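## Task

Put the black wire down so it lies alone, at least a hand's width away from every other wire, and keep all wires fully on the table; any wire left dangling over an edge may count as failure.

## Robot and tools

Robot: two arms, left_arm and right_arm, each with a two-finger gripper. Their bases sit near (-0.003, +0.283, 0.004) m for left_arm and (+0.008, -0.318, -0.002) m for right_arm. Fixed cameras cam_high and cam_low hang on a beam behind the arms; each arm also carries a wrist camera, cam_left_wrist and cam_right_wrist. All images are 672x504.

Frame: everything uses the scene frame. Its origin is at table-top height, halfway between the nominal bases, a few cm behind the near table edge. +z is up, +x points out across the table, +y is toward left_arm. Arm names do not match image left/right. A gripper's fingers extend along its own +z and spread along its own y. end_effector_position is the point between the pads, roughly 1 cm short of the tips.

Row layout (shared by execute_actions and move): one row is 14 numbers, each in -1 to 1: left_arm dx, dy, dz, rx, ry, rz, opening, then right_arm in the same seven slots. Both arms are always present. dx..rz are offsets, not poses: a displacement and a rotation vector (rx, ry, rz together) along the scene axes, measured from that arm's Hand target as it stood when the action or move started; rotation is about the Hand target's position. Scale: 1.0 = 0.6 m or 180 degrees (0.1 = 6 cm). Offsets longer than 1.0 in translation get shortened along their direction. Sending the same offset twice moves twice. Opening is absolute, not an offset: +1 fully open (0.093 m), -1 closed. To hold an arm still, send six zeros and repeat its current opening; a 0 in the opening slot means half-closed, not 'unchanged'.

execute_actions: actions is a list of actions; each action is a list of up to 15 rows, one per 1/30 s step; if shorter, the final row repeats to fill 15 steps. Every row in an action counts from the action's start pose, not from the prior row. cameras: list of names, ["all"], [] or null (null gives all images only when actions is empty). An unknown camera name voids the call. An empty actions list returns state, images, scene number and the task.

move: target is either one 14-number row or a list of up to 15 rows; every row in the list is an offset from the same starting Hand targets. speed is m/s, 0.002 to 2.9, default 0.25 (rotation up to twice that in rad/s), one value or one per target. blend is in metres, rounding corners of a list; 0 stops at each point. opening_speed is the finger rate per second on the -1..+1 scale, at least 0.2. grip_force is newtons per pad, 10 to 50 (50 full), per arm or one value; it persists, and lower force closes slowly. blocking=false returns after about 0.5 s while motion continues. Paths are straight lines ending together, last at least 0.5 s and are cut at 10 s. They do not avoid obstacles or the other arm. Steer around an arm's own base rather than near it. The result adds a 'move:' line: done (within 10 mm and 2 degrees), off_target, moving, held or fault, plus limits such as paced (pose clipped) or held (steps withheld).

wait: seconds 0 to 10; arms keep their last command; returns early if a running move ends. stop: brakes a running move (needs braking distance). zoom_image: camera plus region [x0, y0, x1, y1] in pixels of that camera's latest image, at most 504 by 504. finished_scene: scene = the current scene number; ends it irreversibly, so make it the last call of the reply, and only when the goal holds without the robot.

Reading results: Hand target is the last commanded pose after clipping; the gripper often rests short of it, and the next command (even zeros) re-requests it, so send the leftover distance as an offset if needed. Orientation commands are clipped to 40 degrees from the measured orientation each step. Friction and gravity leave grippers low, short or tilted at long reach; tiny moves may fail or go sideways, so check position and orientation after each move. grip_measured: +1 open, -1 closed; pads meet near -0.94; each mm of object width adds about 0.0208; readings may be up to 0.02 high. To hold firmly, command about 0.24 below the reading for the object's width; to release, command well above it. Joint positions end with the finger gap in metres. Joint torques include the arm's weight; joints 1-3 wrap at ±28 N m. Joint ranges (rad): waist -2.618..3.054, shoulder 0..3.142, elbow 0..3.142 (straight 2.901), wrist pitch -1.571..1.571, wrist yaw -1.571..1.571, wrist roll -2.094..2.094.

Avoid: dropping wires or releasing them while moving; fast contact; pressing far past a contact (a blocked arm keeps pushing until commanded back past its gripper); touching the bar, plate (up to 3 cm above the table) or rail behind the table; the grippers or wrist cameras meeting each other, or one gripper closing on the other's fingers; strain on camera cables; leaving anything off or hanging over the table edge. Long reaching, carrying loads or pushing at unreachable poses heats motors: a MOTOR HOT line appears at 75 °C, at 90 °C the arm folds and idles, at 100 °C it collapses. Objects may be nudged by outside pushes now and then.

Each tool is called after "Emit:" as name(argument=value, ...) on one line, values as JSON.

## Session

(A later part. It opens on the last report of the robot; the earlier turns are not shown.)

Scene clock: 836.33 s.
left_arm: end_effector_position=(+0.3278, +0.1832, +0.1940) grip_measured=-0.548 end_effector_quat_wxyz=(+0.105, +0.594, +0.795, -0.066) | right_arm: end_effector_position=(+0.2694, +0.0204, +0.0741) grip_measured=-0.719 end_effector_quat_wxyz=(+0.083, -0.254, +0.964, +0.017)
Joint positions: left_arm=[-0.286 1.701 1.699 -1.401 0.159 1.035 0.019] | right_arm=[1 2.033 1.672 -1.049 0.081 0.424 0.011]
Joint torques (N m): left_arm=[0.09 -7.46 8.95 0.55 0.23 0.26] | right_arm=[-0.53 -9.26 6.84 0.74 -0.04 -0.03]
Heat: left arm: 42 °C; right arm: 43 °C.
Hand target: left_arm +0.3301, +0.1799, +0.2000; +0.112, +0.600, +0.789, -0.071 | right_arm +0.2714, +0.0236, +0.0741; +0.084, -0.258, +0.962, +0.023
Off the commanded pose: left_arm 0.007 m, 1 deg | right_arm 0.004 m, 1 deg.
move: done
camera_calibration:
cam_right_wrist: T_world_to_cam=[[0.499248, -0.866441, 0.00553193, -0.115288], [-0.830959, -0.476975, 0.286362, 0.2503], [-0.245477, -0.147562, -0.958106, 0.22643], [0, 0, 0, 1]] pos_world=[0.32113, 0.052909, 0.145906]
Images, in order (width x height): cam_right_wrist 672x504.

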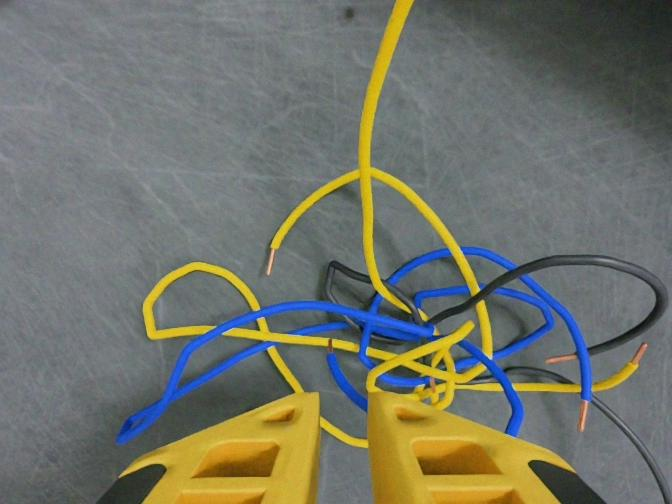

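Emit:
move(target=[[0.025,-0.0667,-0.0667,0,0,0.611,-0.3, 0.0193,-0.1993,0.043,0,0,0.25,-0.4],[0.0132,-0.2315,-0.1667,0,0,0.611,-0.3, 0.0193,-0.1993,-0.1168,0,0,0.25,-0.4],[0.0132,-0.2315,-0.3133,0,0,0.611,-0.3, 0.0193,-0.1993,-0.1168,0,0,0.25,-1]], speed=[0.4,0.25,0.12], blend=[0.02,0.01,0], cameras=["cam_left_wrist","cam_right_wrist"])

Scene clock: 843.63 s.
left_arm: end_effector_position=(+0.3312, +0.0756, +0.1092) grip_measured=-0.302 end_effector_quat_wxyz=(+0.102, -0.278, +0.953, +0.061) | right_arm: end_effector_position=(+0.2760, -0.1012, +0.0167) grip_measured=-0.401 end_effector_quat_wxyz=(+0.053, -0.603, +0.794, +0.053)
Joint positions: left_arm=[-0.738 2.011 1.74 -1.282 -0.289 -1.256 0.031] | right_arm=[0.682 1.831 1.155 -0.781 -0.109 -0.666 0.026]
Joint torques (N m): left_arm=[0.1 -12.23 6.39 0.3 -0.44 0.11] | right_arm=[-0.35 -5.35 3.54 1.52 -0.18 -0.02]
Heat: left arm: 42 °C; right arm: 43 °C.
Hand target: left_arm +0.3306, +0.0771, +0.1138; +0.106, -0.277, +0.953, +0.060 (not the last commanded pose) | right_arm +0.2830, -0.0961, +0.0019; +0.069, -0.607, +0.790, +0.053 (not the last commanded pose)
Tool commands: left_gripper/opening=-0.3 right_gripper/opening=-0.4
Off the commanded pose: left_arm 0.103 m, 4 deg | right_arm 0.015 m, 2 deg.
move: held (left_arm; a check stopped the path), off_target (right_arm; braked when a check withheld steps of left_arm); path passed 1 of 3 targets; target 3's new opening was not sent; limits=held
pose unreachable (left arm): on one or more control steps of this call, first in action 0 (counted from 0), this arm could not follow its commanded pose, so it was not sent that pose on those steps. It may still have moved: this result reports where it is.
cause: moving toward the commanded pose would bring a part of the arm too close to another arm (this arm's wrist (the part past joint 4) and the right arm's wrist (the part past joint 4), 37 mm apart when this arm was first held).
camera_calibration:
cam_left_wrist: T_world_to_cam=[[0.524686, -0.849696, -0.0521697, -0.102673], [-0.826318, -0.52307, 0.208799, 0.327957], [-0.204704, -0.0664455, -0.976566, 0.266538], [0, 0, 0, 1]] pos_world=[0.379429, 0.102014, 0.186458]
cam_right_wrist: T_world_to_cam=[[0.965765, -0.258307, -0.0240024, -0.290296], [-0.238901, -0.921629, 0.305821, 0.0055325], [-0.101117, -0.289617, -0.951786, 0.100844], [0, 0, 0, 1]] pos_world=[0.291876, -0.0406803, 0.0873222]
Images, in order (width x height): cam_left_wrist 672x504, cam_right_wrist 672x504.

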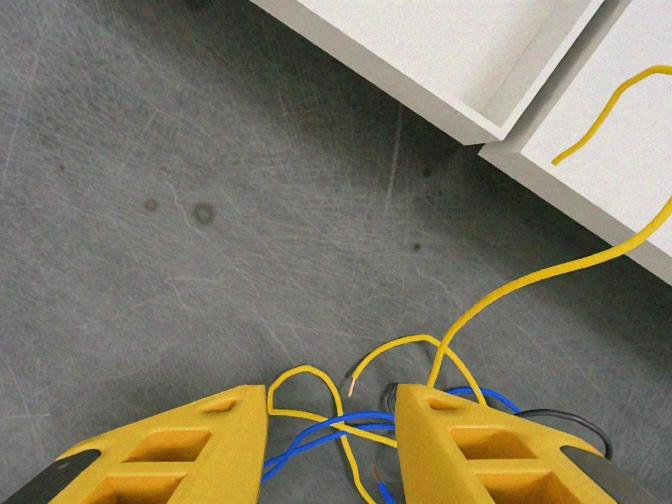

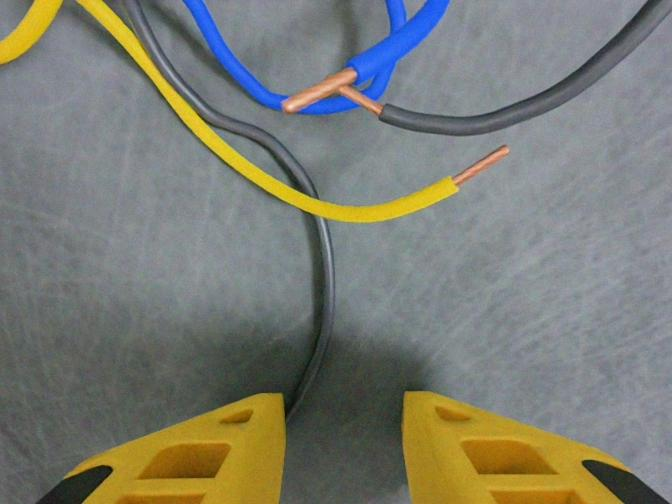

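Emit:
move(target=[[0,0.05,0.05,0,0,0,-0.3, -0.0088,0.0188,-0.0067,0,0,0,-0.4],[0,0.05,0.05,0,0,0,-0.3, -0.0088,0.0188,-0.0067,0,0,0,-1]], speed=[0.12,0.1], cameras=["cam_right_wrist"])

Scene clock: 845.97 s.
left_arm: end_effector_position=(+0.3303, +0.1058, +0.1311) grip_measured=-0.302 end_effector_quat_wxyz=(+0.097, -0.278, +0.953, +0.070) | right_arm: end_effector_position=(+0.2654, -0.0963, +0.0165) grip_measured=-0.985 end_effector_quat_wxyz=(+0.042, -0.608, +0.791, +0.056)
Joint positions: left_arm=[-0.68 1.946 1.74 -1.351 -0.289 -1.2 0.031] | right_arm=[0.71 1.83 1.154 -0.801 -0.113 -0.649 0]
Joint torques (N m): left_arm=[0.35 -12.63 7.31 0.21 -0.41 0.18] | right_arm=[0.46 -4.45 3.64 1.83 -0.09 0.15]
Heat: left arm: 42 °C; right arm: 43 °C.
Hand target: left_arm +0.3306, +0.1071, +0.1438; +0.106, -0.277, +0.953, +0.060 | right_arm +0.2777, -0.0848, -0.0021; +0.069, -0.607, +0.790, +0.054
Off the commanded pose: left_arm 0.013 m, 2 deg | right_arm 0.025 m, 3 deg.
move: off_target (left_arm, right_arm); target 2's new opening was sent with right_arm's hand 0.023 m and 2 deg from that target
camera_calibration:
cam_right_wrist: T_world_to_cam=[[0.967893, -0.24777, -0.0423531, -0.278059], [-0.22201, -0.921659, 0.318207, 0.00284689], [-0.117877, -0.298588, -0.947075, 0.104442], [0, 0, 0, 1]] pos_world=[0.282075, -0.0350858, 0.0862314]
Images, in order (width x height): cam_right_wrist 672x504.

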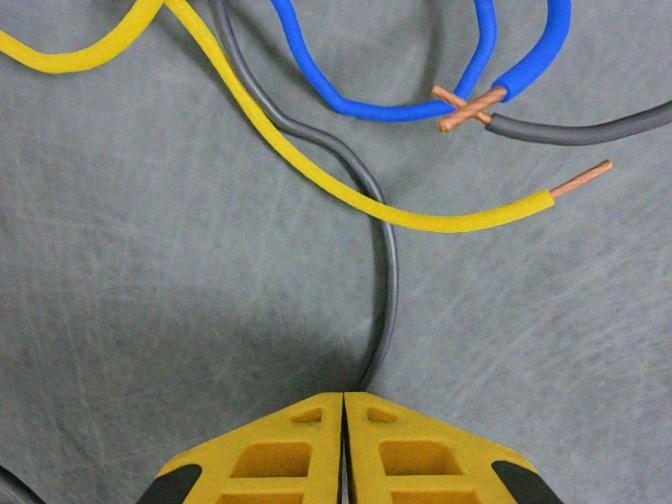

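Emit:
move(target=[[0,0,0,0,0,0,-0.3, 0.0,0.0,0.02,0,0,0,-0.4],[0,0,0,0,0,0,-0.3, 0.008,0.012,0.02,0,0,0,-0.4],[0,0,0,0,0,0,-0.3, 0.008,0.012,-0.006,0,0,0,-0.4],[0,0,0,0,0,0,-0.3, 0.008,0.012,-0.006,0,0,0,-1]], speed=[0.12,0.1,0.1,0.1], cameras=["cam_right_wrist"])

Scene clock: 848.30 s.
left_arm: end_effector_position=(+0.3303, +0.1058, +0.1311) grip_measured=-0.302 end_effector_quat_wxyz=(+0.097, -0.278, +0.953, +0.070) | right_arm: end_effector_position=(+0.2803, -0.0905, +0.0151) grip_measured=-0.981 end_effector_quat_wxyz=(+0.063, -0.603, +0.794, +0.041)
Joint positions: left_arm=[-0.68 1.946 1.74 -1.351 -0.289 -1.2 0.031] | right_arm=[0.712 1.849 1.171 -0.754 -0.082 -0.637 0]
Joint torques (N m): left_arm=[0.23 -12.92 7.3 0.21 -0.4 0.19] | right_arm=[1.14 -3.55 4.66 1.51 -0.36 0.14]
Heat: left arm: 42 °C; right arm: 42 °C.
Hand target: left_arm +0.3306, +0.1071, +0.1438; +0.106, -0.277, +0.953, +0.060 | right_arm +0.2824, -0.0775, -0.0057; +0.069, -0.607, +0.790, +0.054
Off the commanded pose: left_arm 0.013 m, 2 deg | right_arm 0.025 m, 2 deg.
move: off_target (left_arm, right_arm); target 4's new opening was sent with right_arm's hand 0.027 m and 2 deg from that target
camera_calibration:
cam_right_wrist: T_world_to_cam=[[0.965292, -0.261073, 0.00723116, -0.292343], [-0.250914, -0.919333, 0.3031, 0.0204361], [-0.0724834, -0.294394, -0.952931, 0.094301], [0, 0, 0, 1]] pos_world=[0.294159, -0.0297737, 0.0857822]
Images, in order (width x height): cam_right_wrist 672x504.

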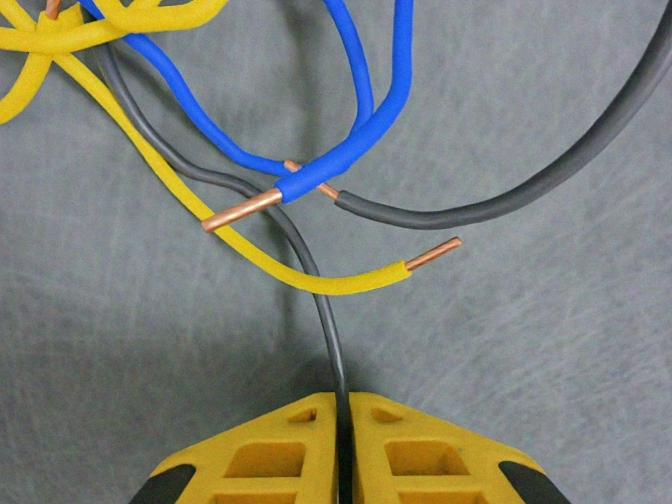

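Emit:
move(target=[0,0,0,0,0,0,-0.3, 0.004,-0.124,0.093,0,0,0,-1], speed=0.12, cameras=["cam_right_wrist","cam_left_wrist"])

Scene clock: 850.03 s.
left_arm: end_effector_position=(+0.3303, +0.1058, +0.1311) grip_measured=-0.302 end_effector_quat_wxyz=(+0.097, -0.278, +0.953, +0.070) | right_arm: end_effector_position=(+0.2909, -0.1497, +0.0469) grip_measured=-0.981 end_effector_quat_wxyz=(+0.072, -0.603, +0.793, +0.049)
Joint positions: left_arm=[-0.68 1.946 1.74 -1.351 -0.289 -1.2 0.031] | right_arm=[0.528 1.713 1.136 -0.858 -0.124 -0.818 0]
Joint torques (N m): left_arm=[0.36 -12.9 7.41 0.22 -0.36 0.16] | right_arm=[-0.39 -8.34 5.23 0.38 -0.25 -0.06]
Heat: left arm: 42 °C; right arm: 42 °C.
Hand target: left_arm +0.3306, +0.1071, +0.1438; +0.106, -0.277, +0.953, +0.060 | right_arm +0.2849, -0.1519, +0.0500; +0.069, -0.607, +0.790, +0.053
Off the commanded pose: left_arm 0.013 m, 2 deg | right_arm 0.007 m, 1 deg.
move: off_target (left_arm)
camera_calibration:
cam_left_wrist: T_world_to_cam=[[0.526469, -0.847182, -0.071501, -0.0737257], [-0.821342, -0.528524, 0.214615, 0.336496], [-0.219608, -0.0542616, -0.974078, 0.293067], [0, 0, 0, 1]] pos_world=[0.379552, 0.131289, 0.207981]
cam_right_wrist: T_world_to_cam=[[0.96544, -0.260572, 0.00535575, -0.318149], [-0.251466, -0.92591, 0.281878, -0.0407717], [-0.0684906, -0.273483, -0.959435, 0.110289], [0, 0, 0, 1]] pos_world=[0.304455, -0.0904896, 0.119011]
Images, in order (width x height): cam_left_wrist 672x504, cam_right_wrist 672x504.

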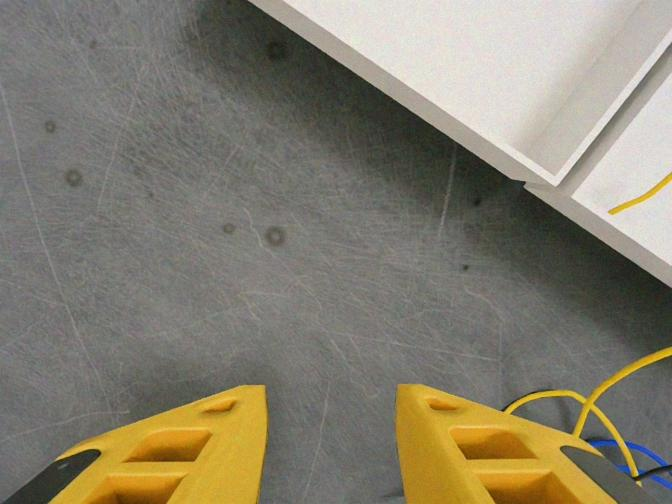

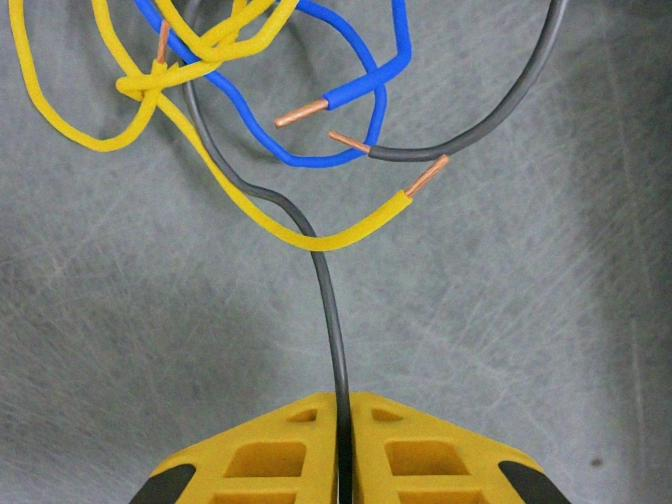

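Emit:
move(target=[[0,0,0,0,0,0,-0.3, 0,0,-0.055,0,0,0,-1],[0,0,0,0,0,0,-0.3, 0,0,-0.055,0,0,0,-0.4],[0,-0.03,0,0,0,-0.1,-0.3, -0.025,-0.1833,0.1833,0,0,0,-0.4],[0.0307,-0.2235,-0.053,0,0,-0.272,-0.3, -0.025,-0.1833,0.1833,0,0,0,-0.4]], speed=[0.15,0.1,0.25,0.25], blend=[0,0,0.02,0], cameras=["cam_left_wrist","cam_right_wrist"])

Scene clock: 855.80 s.
left_arm: end_effector_position=(+0.3495, -0.0164, +0.1133) grip_measured=-0.302 end_effector_quat_wxyz=(+0.122, +0.132, +0.984, +0.017) | right_arm: end_effector_position=(+0.2684, -0.2625, +0.1520) grip_measured=-0.402 end_effector_quat_wxyz=(+0.061, -0.603, +0.793, +0.054)
Joint positions: left_arm=[-0.844 2.162 1.972 -1.207 -0.228 -0.508 0.031] | right_arm=[0.158 1.488 1.326 -1.352 -0.163 -1.191 0.026]
Joint torques (N m): left_arm=[-1.03 -10.55 9.37 0.73 -0.18 0.19] | right_arm=[-0.53 -5.45 8.2 0.17 -0.3 -0.04]
Heat: left arm: 43 °C; right arm: 42 °C.
Hand target: left_arm +0.3490, -0.0270, +0.1121; +0.121, +0.143, +0.982, +0.010 | right_arm +0.2698, -0.2620, +0.1600; +0.069, -0.607, +0.790, +0.053
Off the commanded pose: left_arm 0.011 m, 2 deg | right_arm 0.008 m, 1 deg.
move: off_target (left_arm)
camera_calibration:
cam_left_wrist: T_world_to_cam=[[-0.275131, -0.959602, -0.0588799, 0.0882554], [-0.944683, 0.258465, 0.201917, 0.349035], [-0.178542, 0.111177, -0.977631, 0.262102], [0, 0, 0, 1]] pos_world=[0.400805, -0.0346627, 0.190959]
cam_right_wrist: T_world_to_cam=[[0.965785, -0.258797, -0.0168297, -0.322638], [-0.242828, -0.925163, 0.291733, -0.18415], [-0.0910698, -0.277664, -0.956352, 0.183235], [0, 0, 0, 1]] pos_world=[0.28357, -0.202989, 0.22353]
Images, in order (width x height): cam_left_wrist 672x504, cam_right_wrist 672x504.

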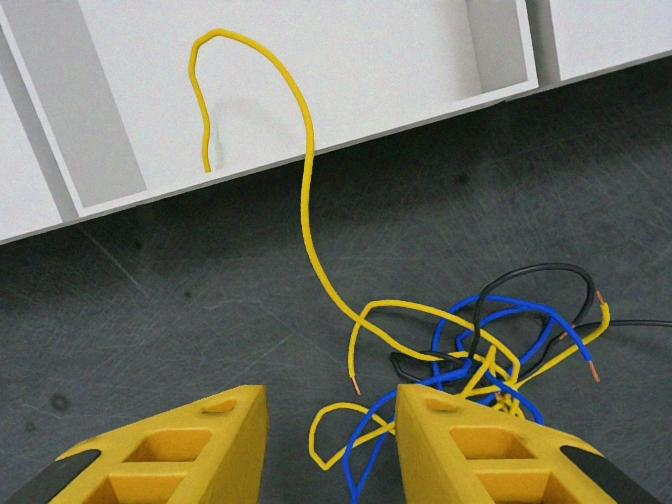

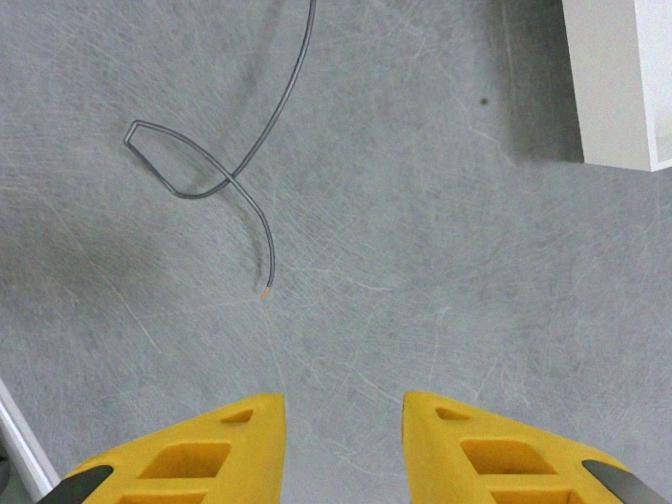

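Emit:
move(target=[[0.0092,0.02,-0.07,0,0,0.15,-0.2, -0.0097,0.14,-0.1667,0,0,-0.111,-0.4],[0.0092,0.02,-0.177,0,0,0.15,-0.2, -0.0097,0.14,-0.2667,0,0,-0.111,-0.4],[0.0092,0.02,-0.177,0,0,0.15,-1, -0.0097,0.14,-0.2667,0,0,-0.111,-1]], speed=[0.25,0.12,0.1], blend=[0.01,0,0], cameras=["cam_left_wrist","cam_right_wrist"])

Scene clock: 859.53 s.
left_arm: end_effector_position=(+0.3555, -0.0198, +0.0188) grip_measured=-0.975 end_effector_quat_wxyz=(+0.119, -0.084, +0.989, +0.025) | right_arm: end_effector_position=(+0.2685, -0.1797, +0.0140) grip_measured=-0.980 end_effector_quat_wxyz=(+0.084, -0.460, +0.883, +0.036)
Joint positions: left_arm=[-0.844 2.294 1.813 -0.976 -0.267 -0.95 0] | right_arm=[0.496 1.609 0.872 -0.657 -0.082 -0.512 0]
Joint torques (N m): left_arm=[0.27 -11.28 5.29 0.67 -0.44 0] | right_arm=[0.58 -3.66 3.37 1.16 -0.19 0.17]
Heat: left arm: 43 °C; right arm: 42 °C.
Hand target: left_arm +0.3545, -0.0150, +0.0058; +0.116, -0.090, +0.988, +0.039 | right_arm +0.2640, -0.1779, +0.0001; +0.077, -0.460, +0.883, +0.041
Off the commanded pose: left_arm 0.014 m, 2 deg | right_arm 0.015 m, 1 deg.
move: off_target (left_arm, right_arm); target 3's new opening was sent with right_arm's hand 0.014 m and 0 deg from that target
camera_calibration:
cam_left_wrist: T_world_to_cam=[[0.15232, -0.98808, -0.0222782, -0.0721131], [-0.968158, -0.153704, 0.197599, 0.374962], [-0.198668, -0.00852949, -0.98003, 0.175932], [0, 0, 0, 1]] pos_world=[0.408959, -0.0121197, 0.0967193]
cam_right_wrist: T_world_to_cam=[[0.823887, -0.566663, 0.0101602, -0.321224], [-0.547586, -0.791271, 0.272101, 0.0388537], [-0.14615, -0.229744, -0.962215, 0.0977173], [0, 0, 0, 1]] pos_world=[0.300209, -0.128832, 0.0867166]
Images, in order (width x height): cam_left_wrist 672x504, cam_right_wrist 672x504.

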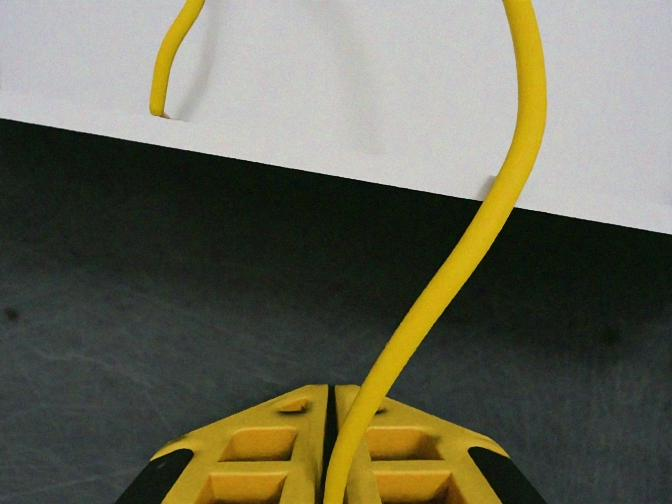

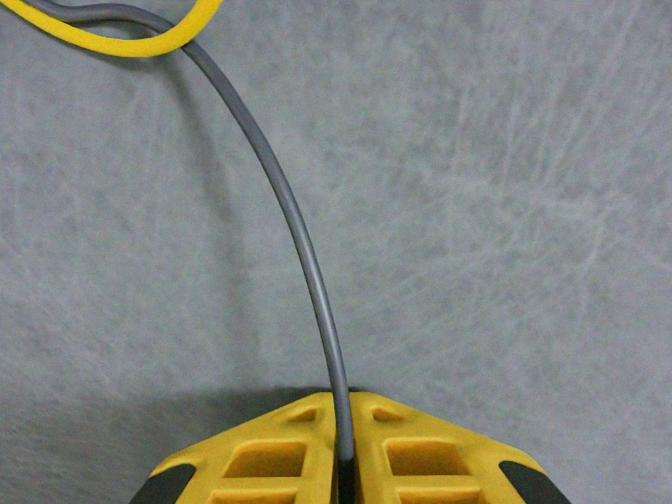

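Emit:
move(target=[[0,0.0,0.03,0,0,0,-1, -0.05,-0.105,0.05,0,0,0,-1]], speed=0.1, cameras=["cam_left_wrist","cam_right_wrist","cam_high"])

Scene clock: 861.30 s.
left_arm: end_effector_position=(+0.3517, -0.0168, +0.0182) grip_measured=-0.975 end_effector_quat_wxyz=(+0.111, -0.086, +0.990, +0.031) | right_arm: end_effector_position=(+0.2464, -0.2310, +0.0333) grip_measured=-0.981 end_effector_quat_wxyz=(+0.098, -0.462, +0.880, +0.046)
Joint positions: left_arm=[-0.844 2.294 1.813 -0.996 -0.263 -0.956 0] | right_arm=[0.312 1.407 0.761 -0.743 -0.139 -0.697 0]
Joint torques (N m): left_arm=[0.24 -13.14 8.8 0.2 -0.49 0.02] | right_arm=[-1.43 -5.48 4.41 0.28 0.02 -0.04]
Heat: left arm: 43 °C; right arm: 42 °C.
Hand target: left_arm +0.3545, -0.0150, +0.0238; +0.116, -0.090, +0.988, +0.039 | right_arm +0.2340, -0.2409, +0.0300; +0.077, -0.460, +0.883, +0.041
Off the commanded pose: left_arm 0.007 m, 1 deg | right_arm 0.016 m, 3 deg.
move: off_target (right_arm)
camera_calibration:
cam_left_wrist: T_world_to_cam=[[0.15629, -0.987078, -0.0353575, -0.0697408], [-0.964054, -0.160237, 0.211951, 0.369907], [-0.214878, 0.000960677, -0.97664, 0.180427], [0, 0, 0, 1]] pos_world=[0.40628, -0.00974018, 0.095344]
cam_right_wrist: T_world_to_cam=[[0.827573, -0.561326, 0.00605519, -0.331799], [-0.546285, -0.802822, 0.23885, -0.0209568], [-0.129212, -0.200974, -0.971037, 0.104062], [0, 0, 0, 1]] pos_world=[0.276586, -0.182158, 0.108062]
Images, in order (width x height): cam_high 672x504, cam_left_wrist 672x504, cam_right_wrist 672x504.

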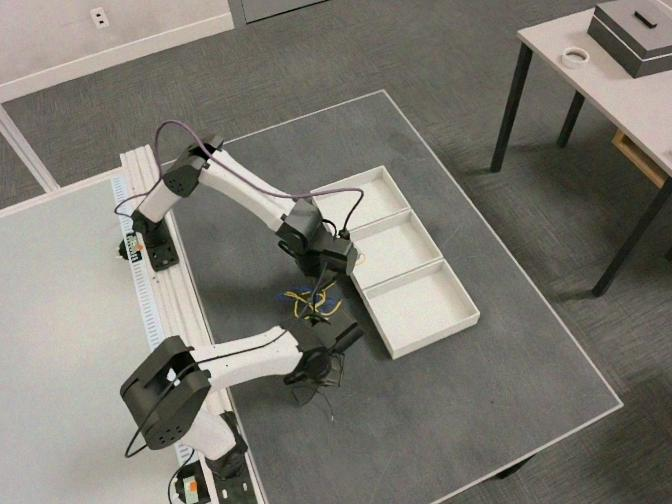

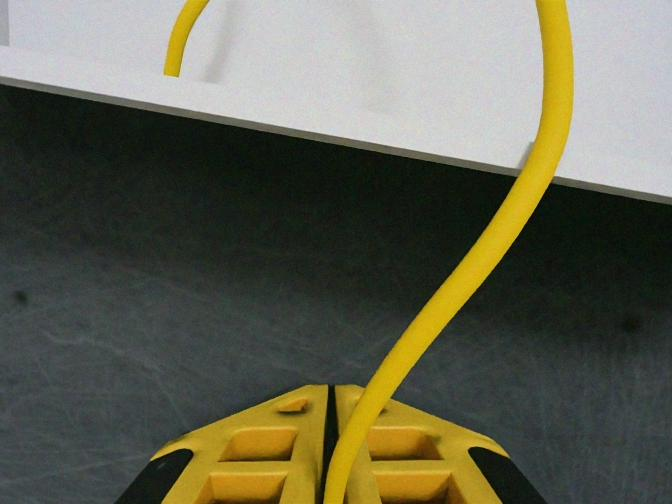

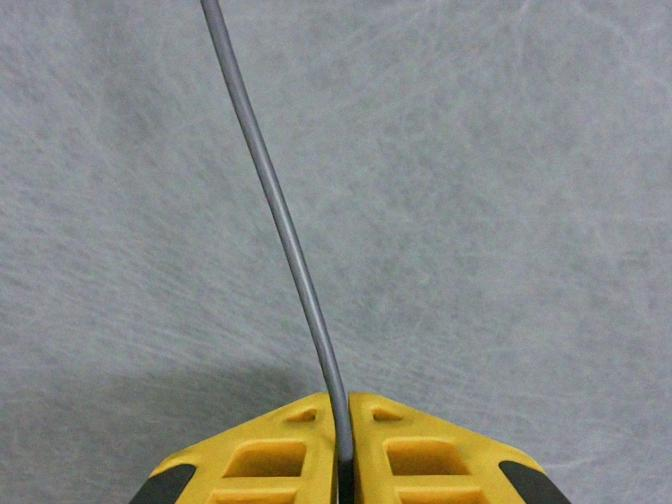

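Emit:
zoom_image(camera="cam_high", region=[250, 250, 390, 430])

Scaled by 2.800.

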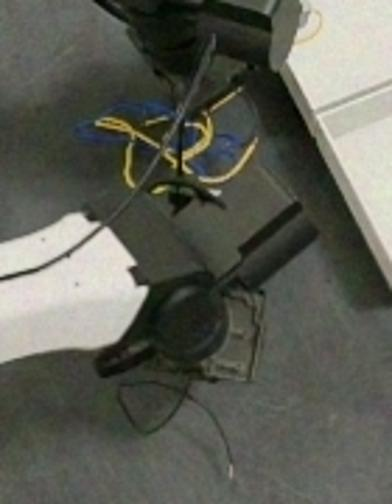

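Emit:
move(target=[[0,0.0,0.0,0,0,0,-1, 0.0,-0.075,0.02,0,0,0,-1]], speed=0.1, cameras=["cam_left_wrist","cam_right_wrist","cam_high"])

Emit:
zoom_image(camera="cam_high", region=[250, 250, 390, 430])

Scene clock: 862.97 s.
left_arm: end_effector_position=(+0.3499, -0.0366, +0.0222) grip_measured=-0.975 end_effector_quat_wxyz=(+0.106, -0.085, +0.991, -0.006) | right_arm: end_effector_position=(+0.2438, -0.2645, +0.0419) grip_measured=-0.981 end_effector_quat_wxyz=(+0.109, -0.471, +0.872, +0.072)
Joint positions: left_arm=[-0.857 2.294 1.829 -0.964 -0.209 -0.964 0] | right_arm=[0.119 1.37 0.761 -0.812 -0.228 -0.909 0]
Joint torques (N m): left_arm=[1.55 -13.26 7.53 -0.07 -0.99 0.11] | right_arm=[-2.96 -5.31 6.09 -0.04 0.59 0]
Heat: left arm: 43 °C; right arm: 42 °C.
Hand target: left_arm +0.3544, -0.0150, +0.0237; +0.115, -0.090, +0.988, +0.039 | right_arm +0.2340, -0.2860, +0.0421; +0.077, -0.460, +0.883, +0.041
Off the commanded pose: left_arm 0.022 m, 5 deg | right_arm 0.024 m, 5 deg.
move: off_target (left_arm, right_arm)
camera_calibration:
cam_left_wrist: T_world_to_cam=[[0.14655, -0.988514, 0.0369073, -0.0871224], [-0.964647, -0.134551, 0.226612, 0.365098], [-0.219043, -0.0688125, -0.973286, 0.182783], [0, 0, 0, 1]] pos_world=[0.404995, -0.0244197, 0.0983797]
cam_right_wrist: T_world_to_cam=[[0.842022, -0.538869, -0.0248899, -0.34474], [-0.524483, -0.828589, 0.195854, -0.0616274], [-0.126163, -0.151859, -0.980317, 0.117988], [0, 0, 0, 1]] pos_world=[0.272842, -0.218916, 0.119155]
Images, in order (width x height): cam_high 672x504, cam_left_wrist 672x504, cam_right_wrist 672x504.

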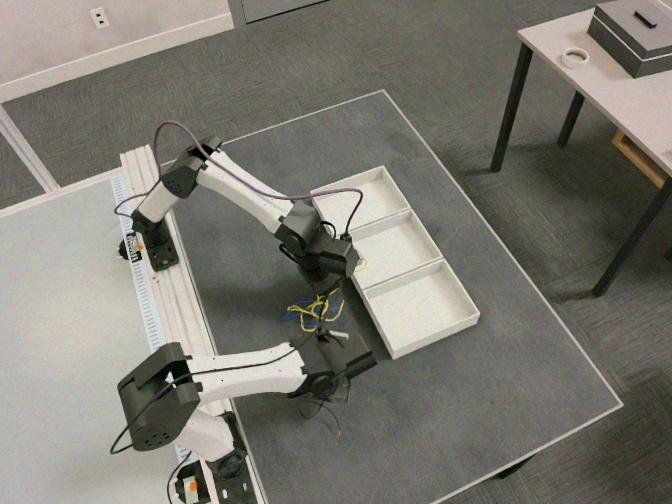

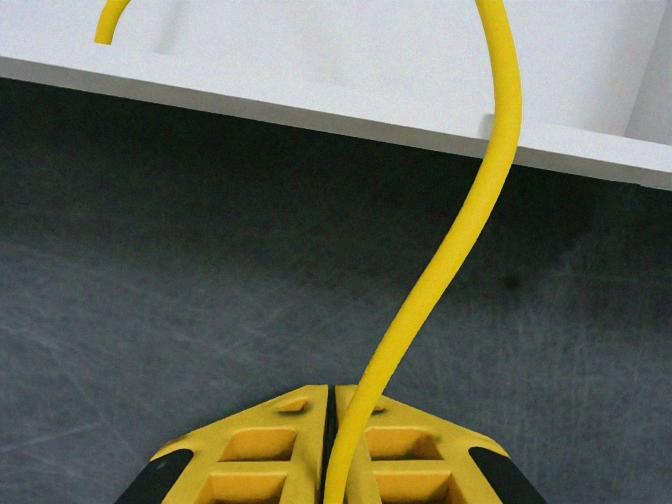

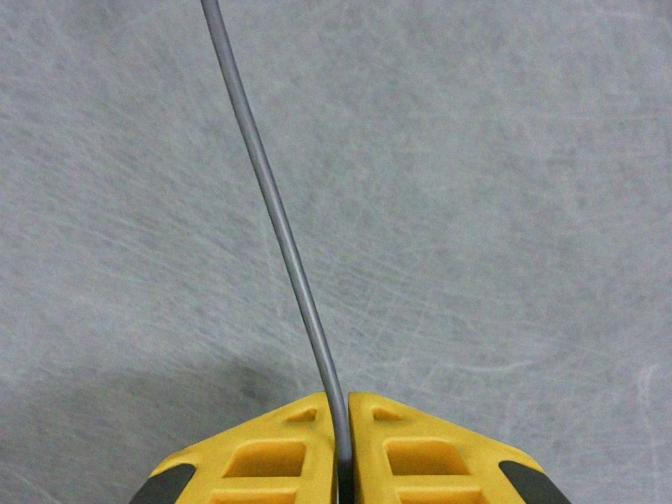

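Scaled by 2.800.

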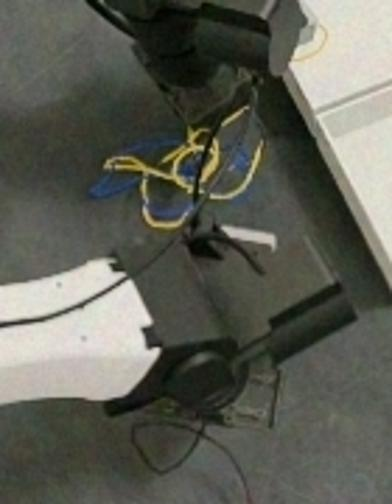

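Emit:
wait(seconds=0.1, cameras=["cam_low"])

Emit:
zoom_image(camera="cam_low", region=[300, 220, 480, 350])

Scene clock: 863.37 s.
left_arm: end_effector_position=(+0.3499, -0.0366, +0.0222) grip_measured=-0.975 end_effector_quat_wxyz=(+0.106, -0.085, +0.991, -0.006) | right_arm: end_effector_position=(+0.2437, -0.2644, +0.0419) grip_measured=-0.981 end_effector_quat_wxyz=(+0.110, -0.471, +0.872, +0.072)
Joint positions: left_arm=[-0.857 2.294 1.829 -0.964 -0.209 -0.964 0] | right_arm=[0.119 1.37 0.761 -0.812 -0.229 -0.909 0]
Joint torques (N m): left_arm=[1.5 -13.33 7.62 -0.01 -0.98 0.13] | right_arm=[-2.92 -5.3 6.17 -0.03 0.58 0.02]
Heat: left arm: 43 °C; right arm: 42 °C.
Hand target: left_arm +0.3544, -0.0150, +0.0237; +0.115, -0.090, +0.988, +0.039 | right_arm +0.2341, -0.2859, +0.0421; +0.077, -0.460, +0.883, +0.041
Tool commands: left_gripper/opening=-1.0 right_gripper/opening=-1.0
Off the commanded pose: left_arm 0.022 m, 5 deg | right_arm 0.024 m, 5 deg.
wait: 0.10 s; at rest from the start
Images, in order (width x height): cam_low 672x504.

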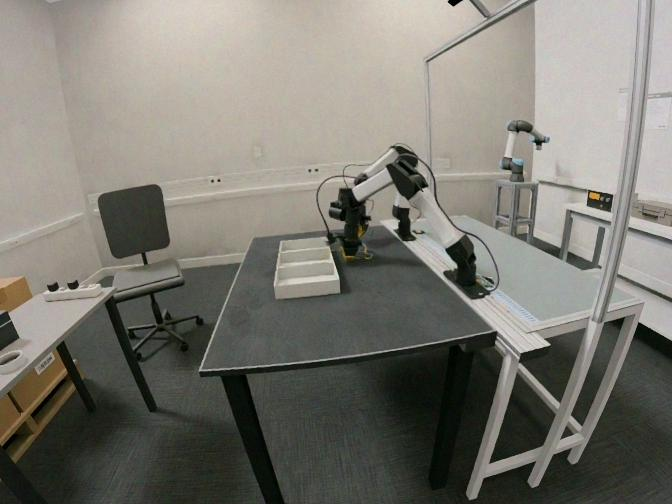

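Scaled by 2.800.

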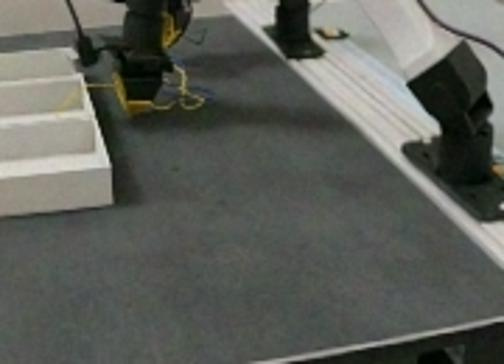

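Emit:
move(target=[[0,0,0,0,0,0,-1, 0,0.05,0,0,0,0,-1],[0,0,0,0,0,0,-0.4, 0,0.05,0,0,0,0,-1],[0,0,0.1,0,0,0,-0.4, 0,0.05,0,0,0,0,-1],[-0.108,-0.05,0.23,0,0,-0.54,-0.4, 0,0.05,0,0,0,0,-1]], speed=[0.1,0.1,0.2,0.4], blend=[0,0,0.02,0], cameras=["cam_left_wrist"])

Emit:
zoom_image(camera="cam_left_wrist", region=[200, 150, 480, 380])

Scene clock: 869.03 s.
left_arm: end_effector_position=(+0.2930, -0.0368, +0.1447) grip_measured=-0.402 end_effector_quat_wxyz=(+0.086, +0.673, +0.733, -0.052) | right_arm: end_effector_position=(+0.2351, -0.2539, +0.0386) grip_measured=-0.981 end_effector_quat_wxyz=(+0.079, -0.466, +0.880, +0.045)
Joint positions: left_arm=[-0.871 2.055 1.937 -1.276 0.038 0.661 0.026] | right_arm=[0.229 1.37 0.761 -0.83 -0.14 -0.789 0]
Joint torques (N m): left_arm=[-1.13 -13.3 9.24 0.64 0.15 0.21] | right_arm=[-0.17 -4.88 6.49 0.38 -0.06 0.18]
Heat: left arm: 45 °C; right arm: 41 °C.
Hand target: left_arm +0.2897, -0.0449, +0.1618; +0.105, +0.682, +0.721, -0.061 | right_arm +0.2341, -0.2559, +0.0421; +0.077, -0.460, +0.883, +0.041
Off the commanded pose: left_arm 0.019 m, 3 deg | right_arm 0.004 m, 1 deg.
move: off_target (left_arm); target 2's new opening was sent with left_arm's hand 0.013 m and 3 deg from that target
camera_calibration:
cam_left_wrist: T_world_to_cam=[[-0.997131, -0.0689073, -0.0313237, 0.295299], [-0.0744653, 0.967246, 0.242672, 0.0597407], [0.0135759, 0.244308, -0.969603, 0.232375], [0, 0, 0, 1]] pos_world=[0.295746, -0.0942068, 0.220064]
Images, in order (width x height): cam_left_wrist 672x504.

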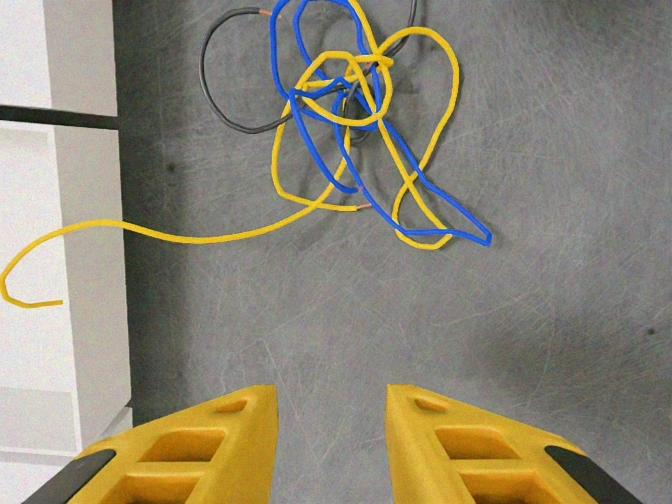

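Scaled by 1.800.

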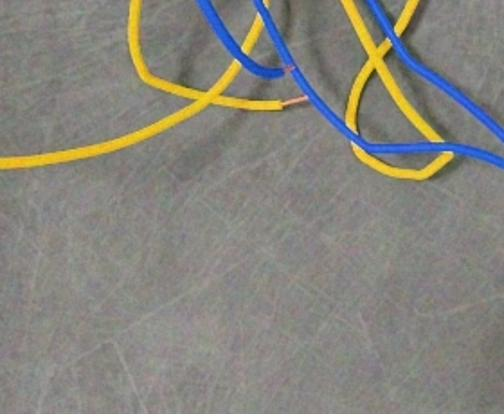

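Emit:
zoom_image(camera="cam_left_wrist", region=[260, 0, 440, 160])

Emit:
zoom_image(camera="cam_left_wrist", region=[310, 70, 400, 160])

Scaled by 2.800.

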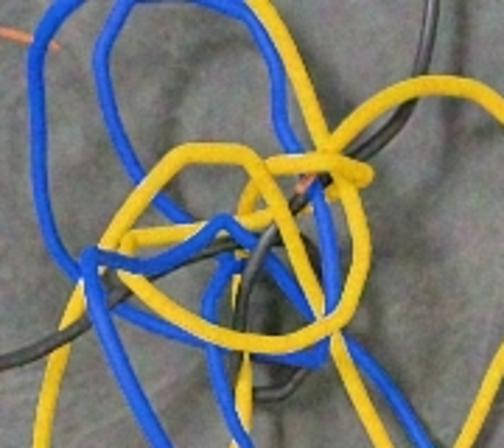

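Scaled by 5.600.

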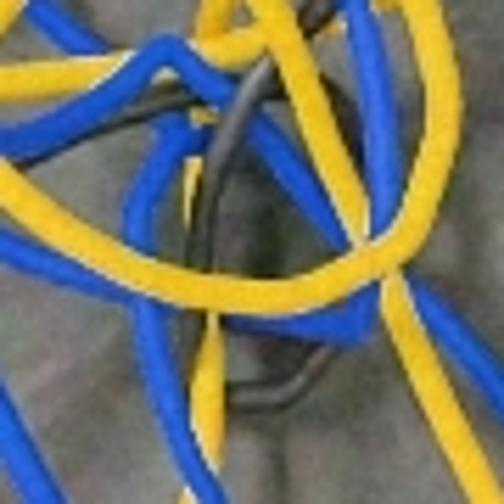

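Emit:
move(target=[[0.0655,-0.0252,-0.153,0,0,0.628,-0.3, 0,0,0,0,0,0,-1],[0.0655,-0.0252,-0.2597,0,0,0.628,-0.3, 0,0,0,0,0,0,-1],[0.0655,-0.0252,-0.2597,0,0,0.628,-1, 0,0,0,0,0,0,-1],[0.0655,-0.0252,-0.23,0,0,0.628,-1, 0.043,-0.107,0.013,0,0,0,-1]], speed=[0.45,0.12,0.1,0.1], blend=[0.01,0,0,0], cameras=["cam_left_wrist","cam_right_wrist"])

Scene clock: 876.53 s.
left_arm: end_effector_position=(+0.3323, -0.0647, +0.0240) grip_measured=-0.974 end_effector_quat_wxyz=(+0.108, -0.226, +0.967, +0.035) | right_arm: end_effector_position=(+0.2552, -0.3115, +0.0452) grip_measured=-0.981 end_effector_quat_wxyz=(+0.082, -0.463, +0.881, +0.053)
Joint positions: left_arm=[-0.947 2.456 2.113 -1.206 -0.277 -1.356 0] | right_arm=[-0.048 1.449 0.853 -0.889 -0.188 -1.061 0]
Joint torques (N m): left_arm=[-0.23 -13.42 8.17 -0.08 -0.54 0.04] | right_arm=[-1.7 -3.9 8.24 0.29 0.04 -0.01]
Heat: left arm: 46 °C; right arm: 42 °C.
Hand target: left_arm +0.3289, -0.0602, +0.0239; +0.109, -0.225, +0.967, +0.054 | right_arm +0.2598, -0.3201, +0.0498; +0.077, -0.460, +0.883, +0.041
Off the commanded pose: left_arm 0.006 m, 2 deg | right_arm 0.011 m, 2 deg.
move: off_target (right_arm); target 3's new opening was sent with left_arm's hand 0.014 m and 2 deg from that target
camera_calibration:
cam_left_wrist: T_world_to_cam=[[0.426586, -0.904367, -0.01205, -0.198842], [-0.882771, -0.419225, 0.21205, 0.298642], [-0.196823, -0.0798204, -0.977184, 0.170739], [0, 0, 0, 1]] pos_world=[0.382061, -0.0409997, 0.10112]
cam_right_wrist: T_world_to_cam=[[0.828652, -0.55933, -0.0220171, -0.382708], [-0.535362, -0.803403, 0.260636, -0.087574], [-0.16347, -0.20419, -0.965186, 0.108038], [0, 0, 0, 1]] pos_world=[0.287909, -0.262357, 0.118675]
Images, in order (width x height): cam_left_wrist 672x504, cam_right_wrist 672x504.

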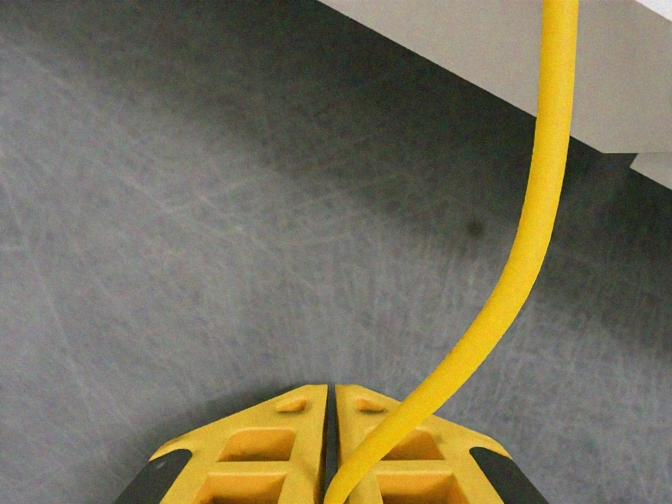

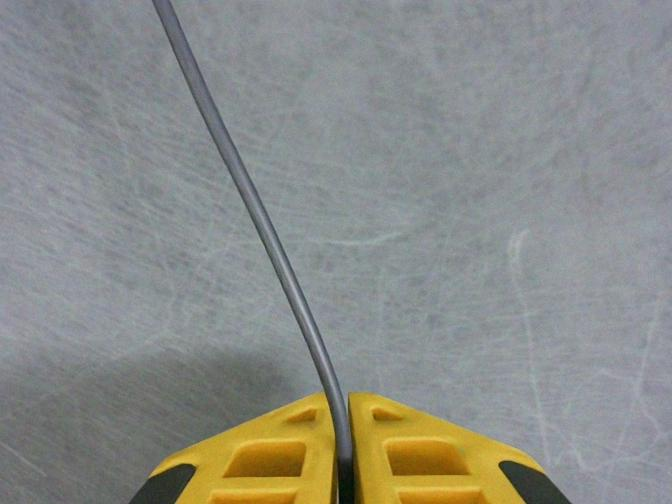

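Emit:
move(target=[0,0,0,0,0,0,-1, 0.0,-0.1,0.0,0,0,0.08,-1], speed=0.1, cameras=["cam_high"])

Emit:
zoom_image(camera="cam_high", region=[250, 250, 390, 430])

Scene clock: 878.90 s.
left_arm: end_effector_position=(+0.3295, -0.0916, +0.0277) grip_measured=-0.974 end_effector_quat_wxyz=(+0.100, -0.223, +0.970, -0.012) | right_arm: end_effector_position=(+0.2526, -0.3508, +0.0474) grip_measured=-0.981 end_effector_quat_wxyz=(+0.097, -0.571, +0.809, +0.097)
Joint positions: left_arm=[-0.968 2.456 2.128 -1.144 -0.223 -1.36 0] | right_arm=[-0.271 1.555 0.946 -1.001 -0.281 -1.56 0]
Joint torques (N m): left_arm=[1.51 -13.78 7.01 -0.56 -1.03 0.14] | right_arm=[-3.64 -4.67 8.59 0.24 0.7 -0.03]
Heat: left arm: 46 °C; right arm: 42 °C.
Hand target: left_arm +0.3289, -0.0602, +0.0238; +0.109, -0.225, +0.967, +0.054 | right_arm +0.2597, -0.3801, +0.0498; +0.071, -0.568, +0.819, +0.050
Off the commanded pose: left_arm 0.032 m, 8 deg | right_arm 0.030 m, 6 deg.
move: off_target (left_arm, right_arm)
Images, in order (width x height): cam_high 672x504.

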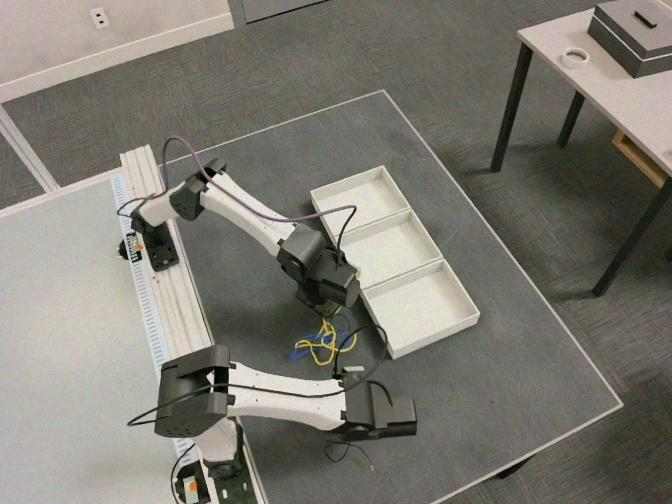

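Scaled by 2.800.

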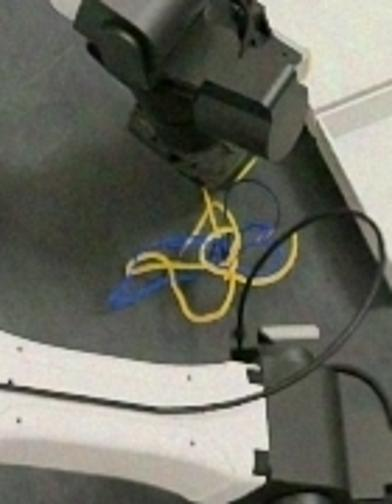

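Emit:
move(target=[[0,0,0,0,0,0,-1, 0.08,-0.01,0.0,0,0,0,-1],[0,0,0,0,0,0,-1, -0.07,-0.02,0.03,0,0,0,-1],[0,0,0,0,0,0,-1, 0.08,-0.03,0.0,0,0,0,-1],[0,0,0,0,0,0,-1, 0.0,-0.03,0.06,0,0,0,-1]], speed=0.2, blend=[0.01,0.01,0.01,0], cameras=["cam_high"])

Emit:
zoom_image(camera="cam_high", region=[250, 250, 390, 430])

Scene clock: 881.53 s.
left_arm: end_effector_position=(+0.3312, -0.1086, +0.0346) grip_measured=-0.974 end_effector_quat_wxyz=(+0.105, -0.221, +0.969, -0.043) | right_arm: end_effector_position=(+0.2626, -0.3658, +0.0879) grip_measured=-0.981 end_effector_quat_wxyz=(+0.104, -0.573, +0.806, +0.104)
Joint positions: left_arm=[-0.981 2.456 2.149 -1.107 -0.207 -1.362 0] | right_arm=[-0.326 1.573 1.128 -1.185 -0.298 -1.625 0]
Joint torques (N m): left_arm=[2.66 -13.53 6.45 -0.88 -1.16 0.13] | right_arm=[-4.52 -6.83 5.79 0.4 0.86 0.02]
Heat: left arm: 46 °C; right arm: 42 °C.
Hand target: left_arm +0.3290, -0.0601, +0.0238; +0.109, -0.225, +0.967, +0.054 | right_arm +0.2598, -0.3981, +0.0859; +0.071, -0.567, +0.819, +0.050
Off the commanded pose: left_arm 0.050 m, 11 deg | right_arm 0.032 m, 7 deg.
move: off_target (left_arm, right_arm)
Images, in order (width x height): cam_high 672x504.

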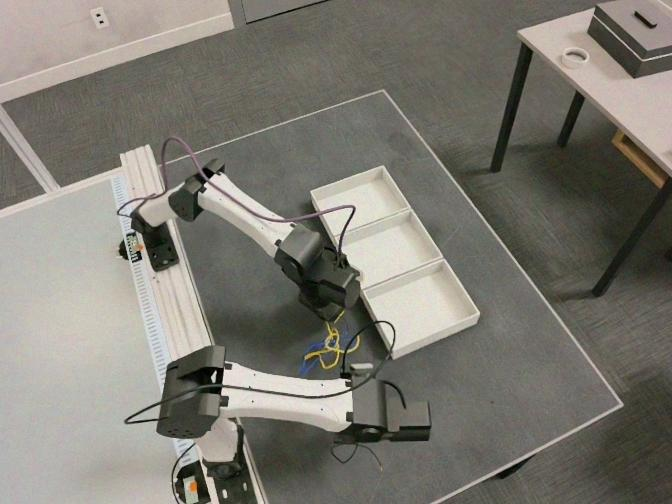

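Scaled by 2.800.

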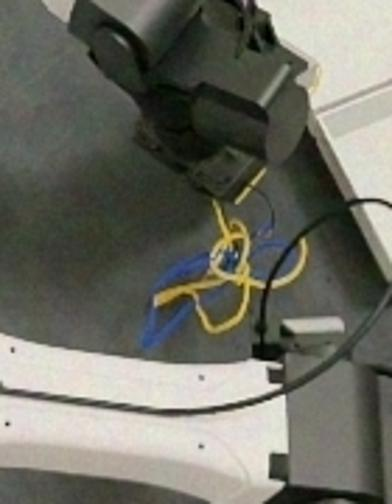

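Emit:
move(target=[[0,0,-0.023,0,0,0,-1, 0.0,0.077,-0.052,0,0,0,-1],[0,0,-0.023,0,0,0,-0.4, 0.0,0.077,-0.052,0,0,0,-1],[-0.03,0,0.1,0,0,0,-0.5, 0.0,0.077,-0.052,0,0,0,-1],[-0.1315,-0.083,0.227,0,0,-0.133,-0.5, 0.0,0.077,-0.052,0,0,0,-1]], speed=[0.15,0.1,0.25,0.3], blend=[0,0,0.02,0], cameras=["cam_left_wrist"])

Emit:
zoom_image(camera="cam_left_wrist", region=[240, 120, 480, 360])

Scene clock: 887.87 s.
left_arm: end_effector_position=(+0.2507, -0.1071, +0.1373) grip_measured=-0.498 end_effector_quat_wxyz=(+0.118, -0.021, +0.992, +0.025) | right_arm: end_effector_position=(+0.2612, -0.3494, +0.0540) grip_measured=-0.981 end_effector_quat_wxyz=(+0.070, -0.573, +0.815, +0.059)
Joint positions: left_arm=[-1.155 2.386 2.422 -1.568 -0.283 -1.142 0.021] | right_arm=[-0.198 1.541 0.976 -1 -0.193 -1.477 0]
Joint torques (N m): left_arm=[-0.47 -16.92 8.25 0.35 -0.46 0.23] | right_arm=[-0.58 -6.68 4.63 0.37 -0.13 0.18]
Heat: left arm: 47 °C; right arm: 42 °C.
Hand target: left_arm +0.2501, -0.1099, +0.1600; +0.118, -0.020, +0.992, +0.030 | right_arm +0.2598, -0.3520, +0.0546; +0.071, -0.567, +0.819, +0.050
Off the commanded pose: left_arm 0.023 m, 1 deg | right_arm 0.003 m, 1 deg.
joint sent to its limit (left arm) — joint 4 (wrist pitch), lower limit. The joint targets are off in orientation, not in position.
move: off_target (left_arm); blend cut to 0 m at target 3; target 2's new opening was sent with left_arm's hand 0.027 m and 6 deg from that target; target 3's new opening was sent with left_arm's hand 0.023 m and 2 deg from that target
camera_calibration:
cam_left_wrist: T_world_to_cam=[[0.0263384, -0.998924, -0.038161, -0.10725], [-0.978718, -0.0335397, 0.202453, 0.251471], [-0.203515, 0.0320165, -0.978548, 0.275861], [0, 0, 0, 1]] pos_world=[0.305086, -0.107532, 0.214939]
Images, in order (width x height): cam_left_wrist 672x504.

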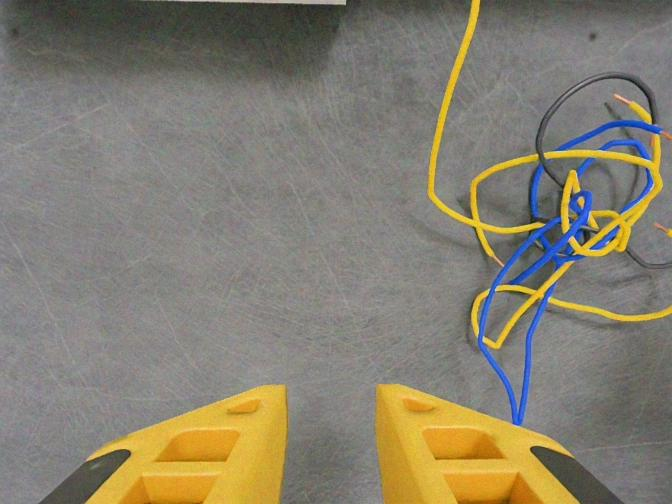

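Scaled by 2.100.

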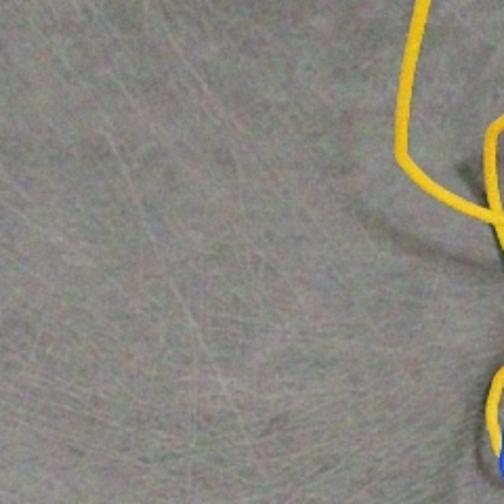

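Emit:
zoom_image(camera="cam_left_wrist", region=[500, 60, 672, 280])

Emit:
zoom_image(camera="cam_left_wrist", region=[520, 160, 640, 280])

Scaled by 2.291.

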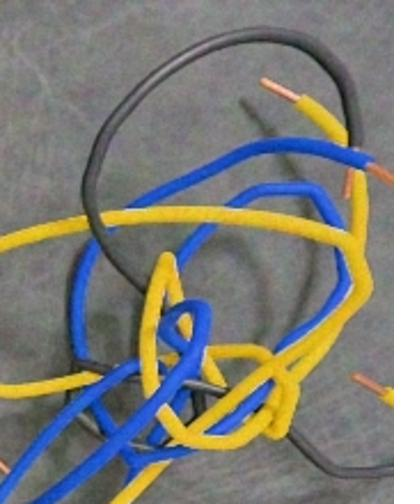

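Scaled by 4.200.

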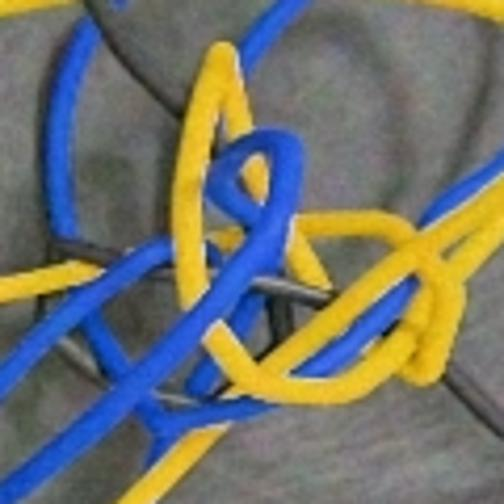

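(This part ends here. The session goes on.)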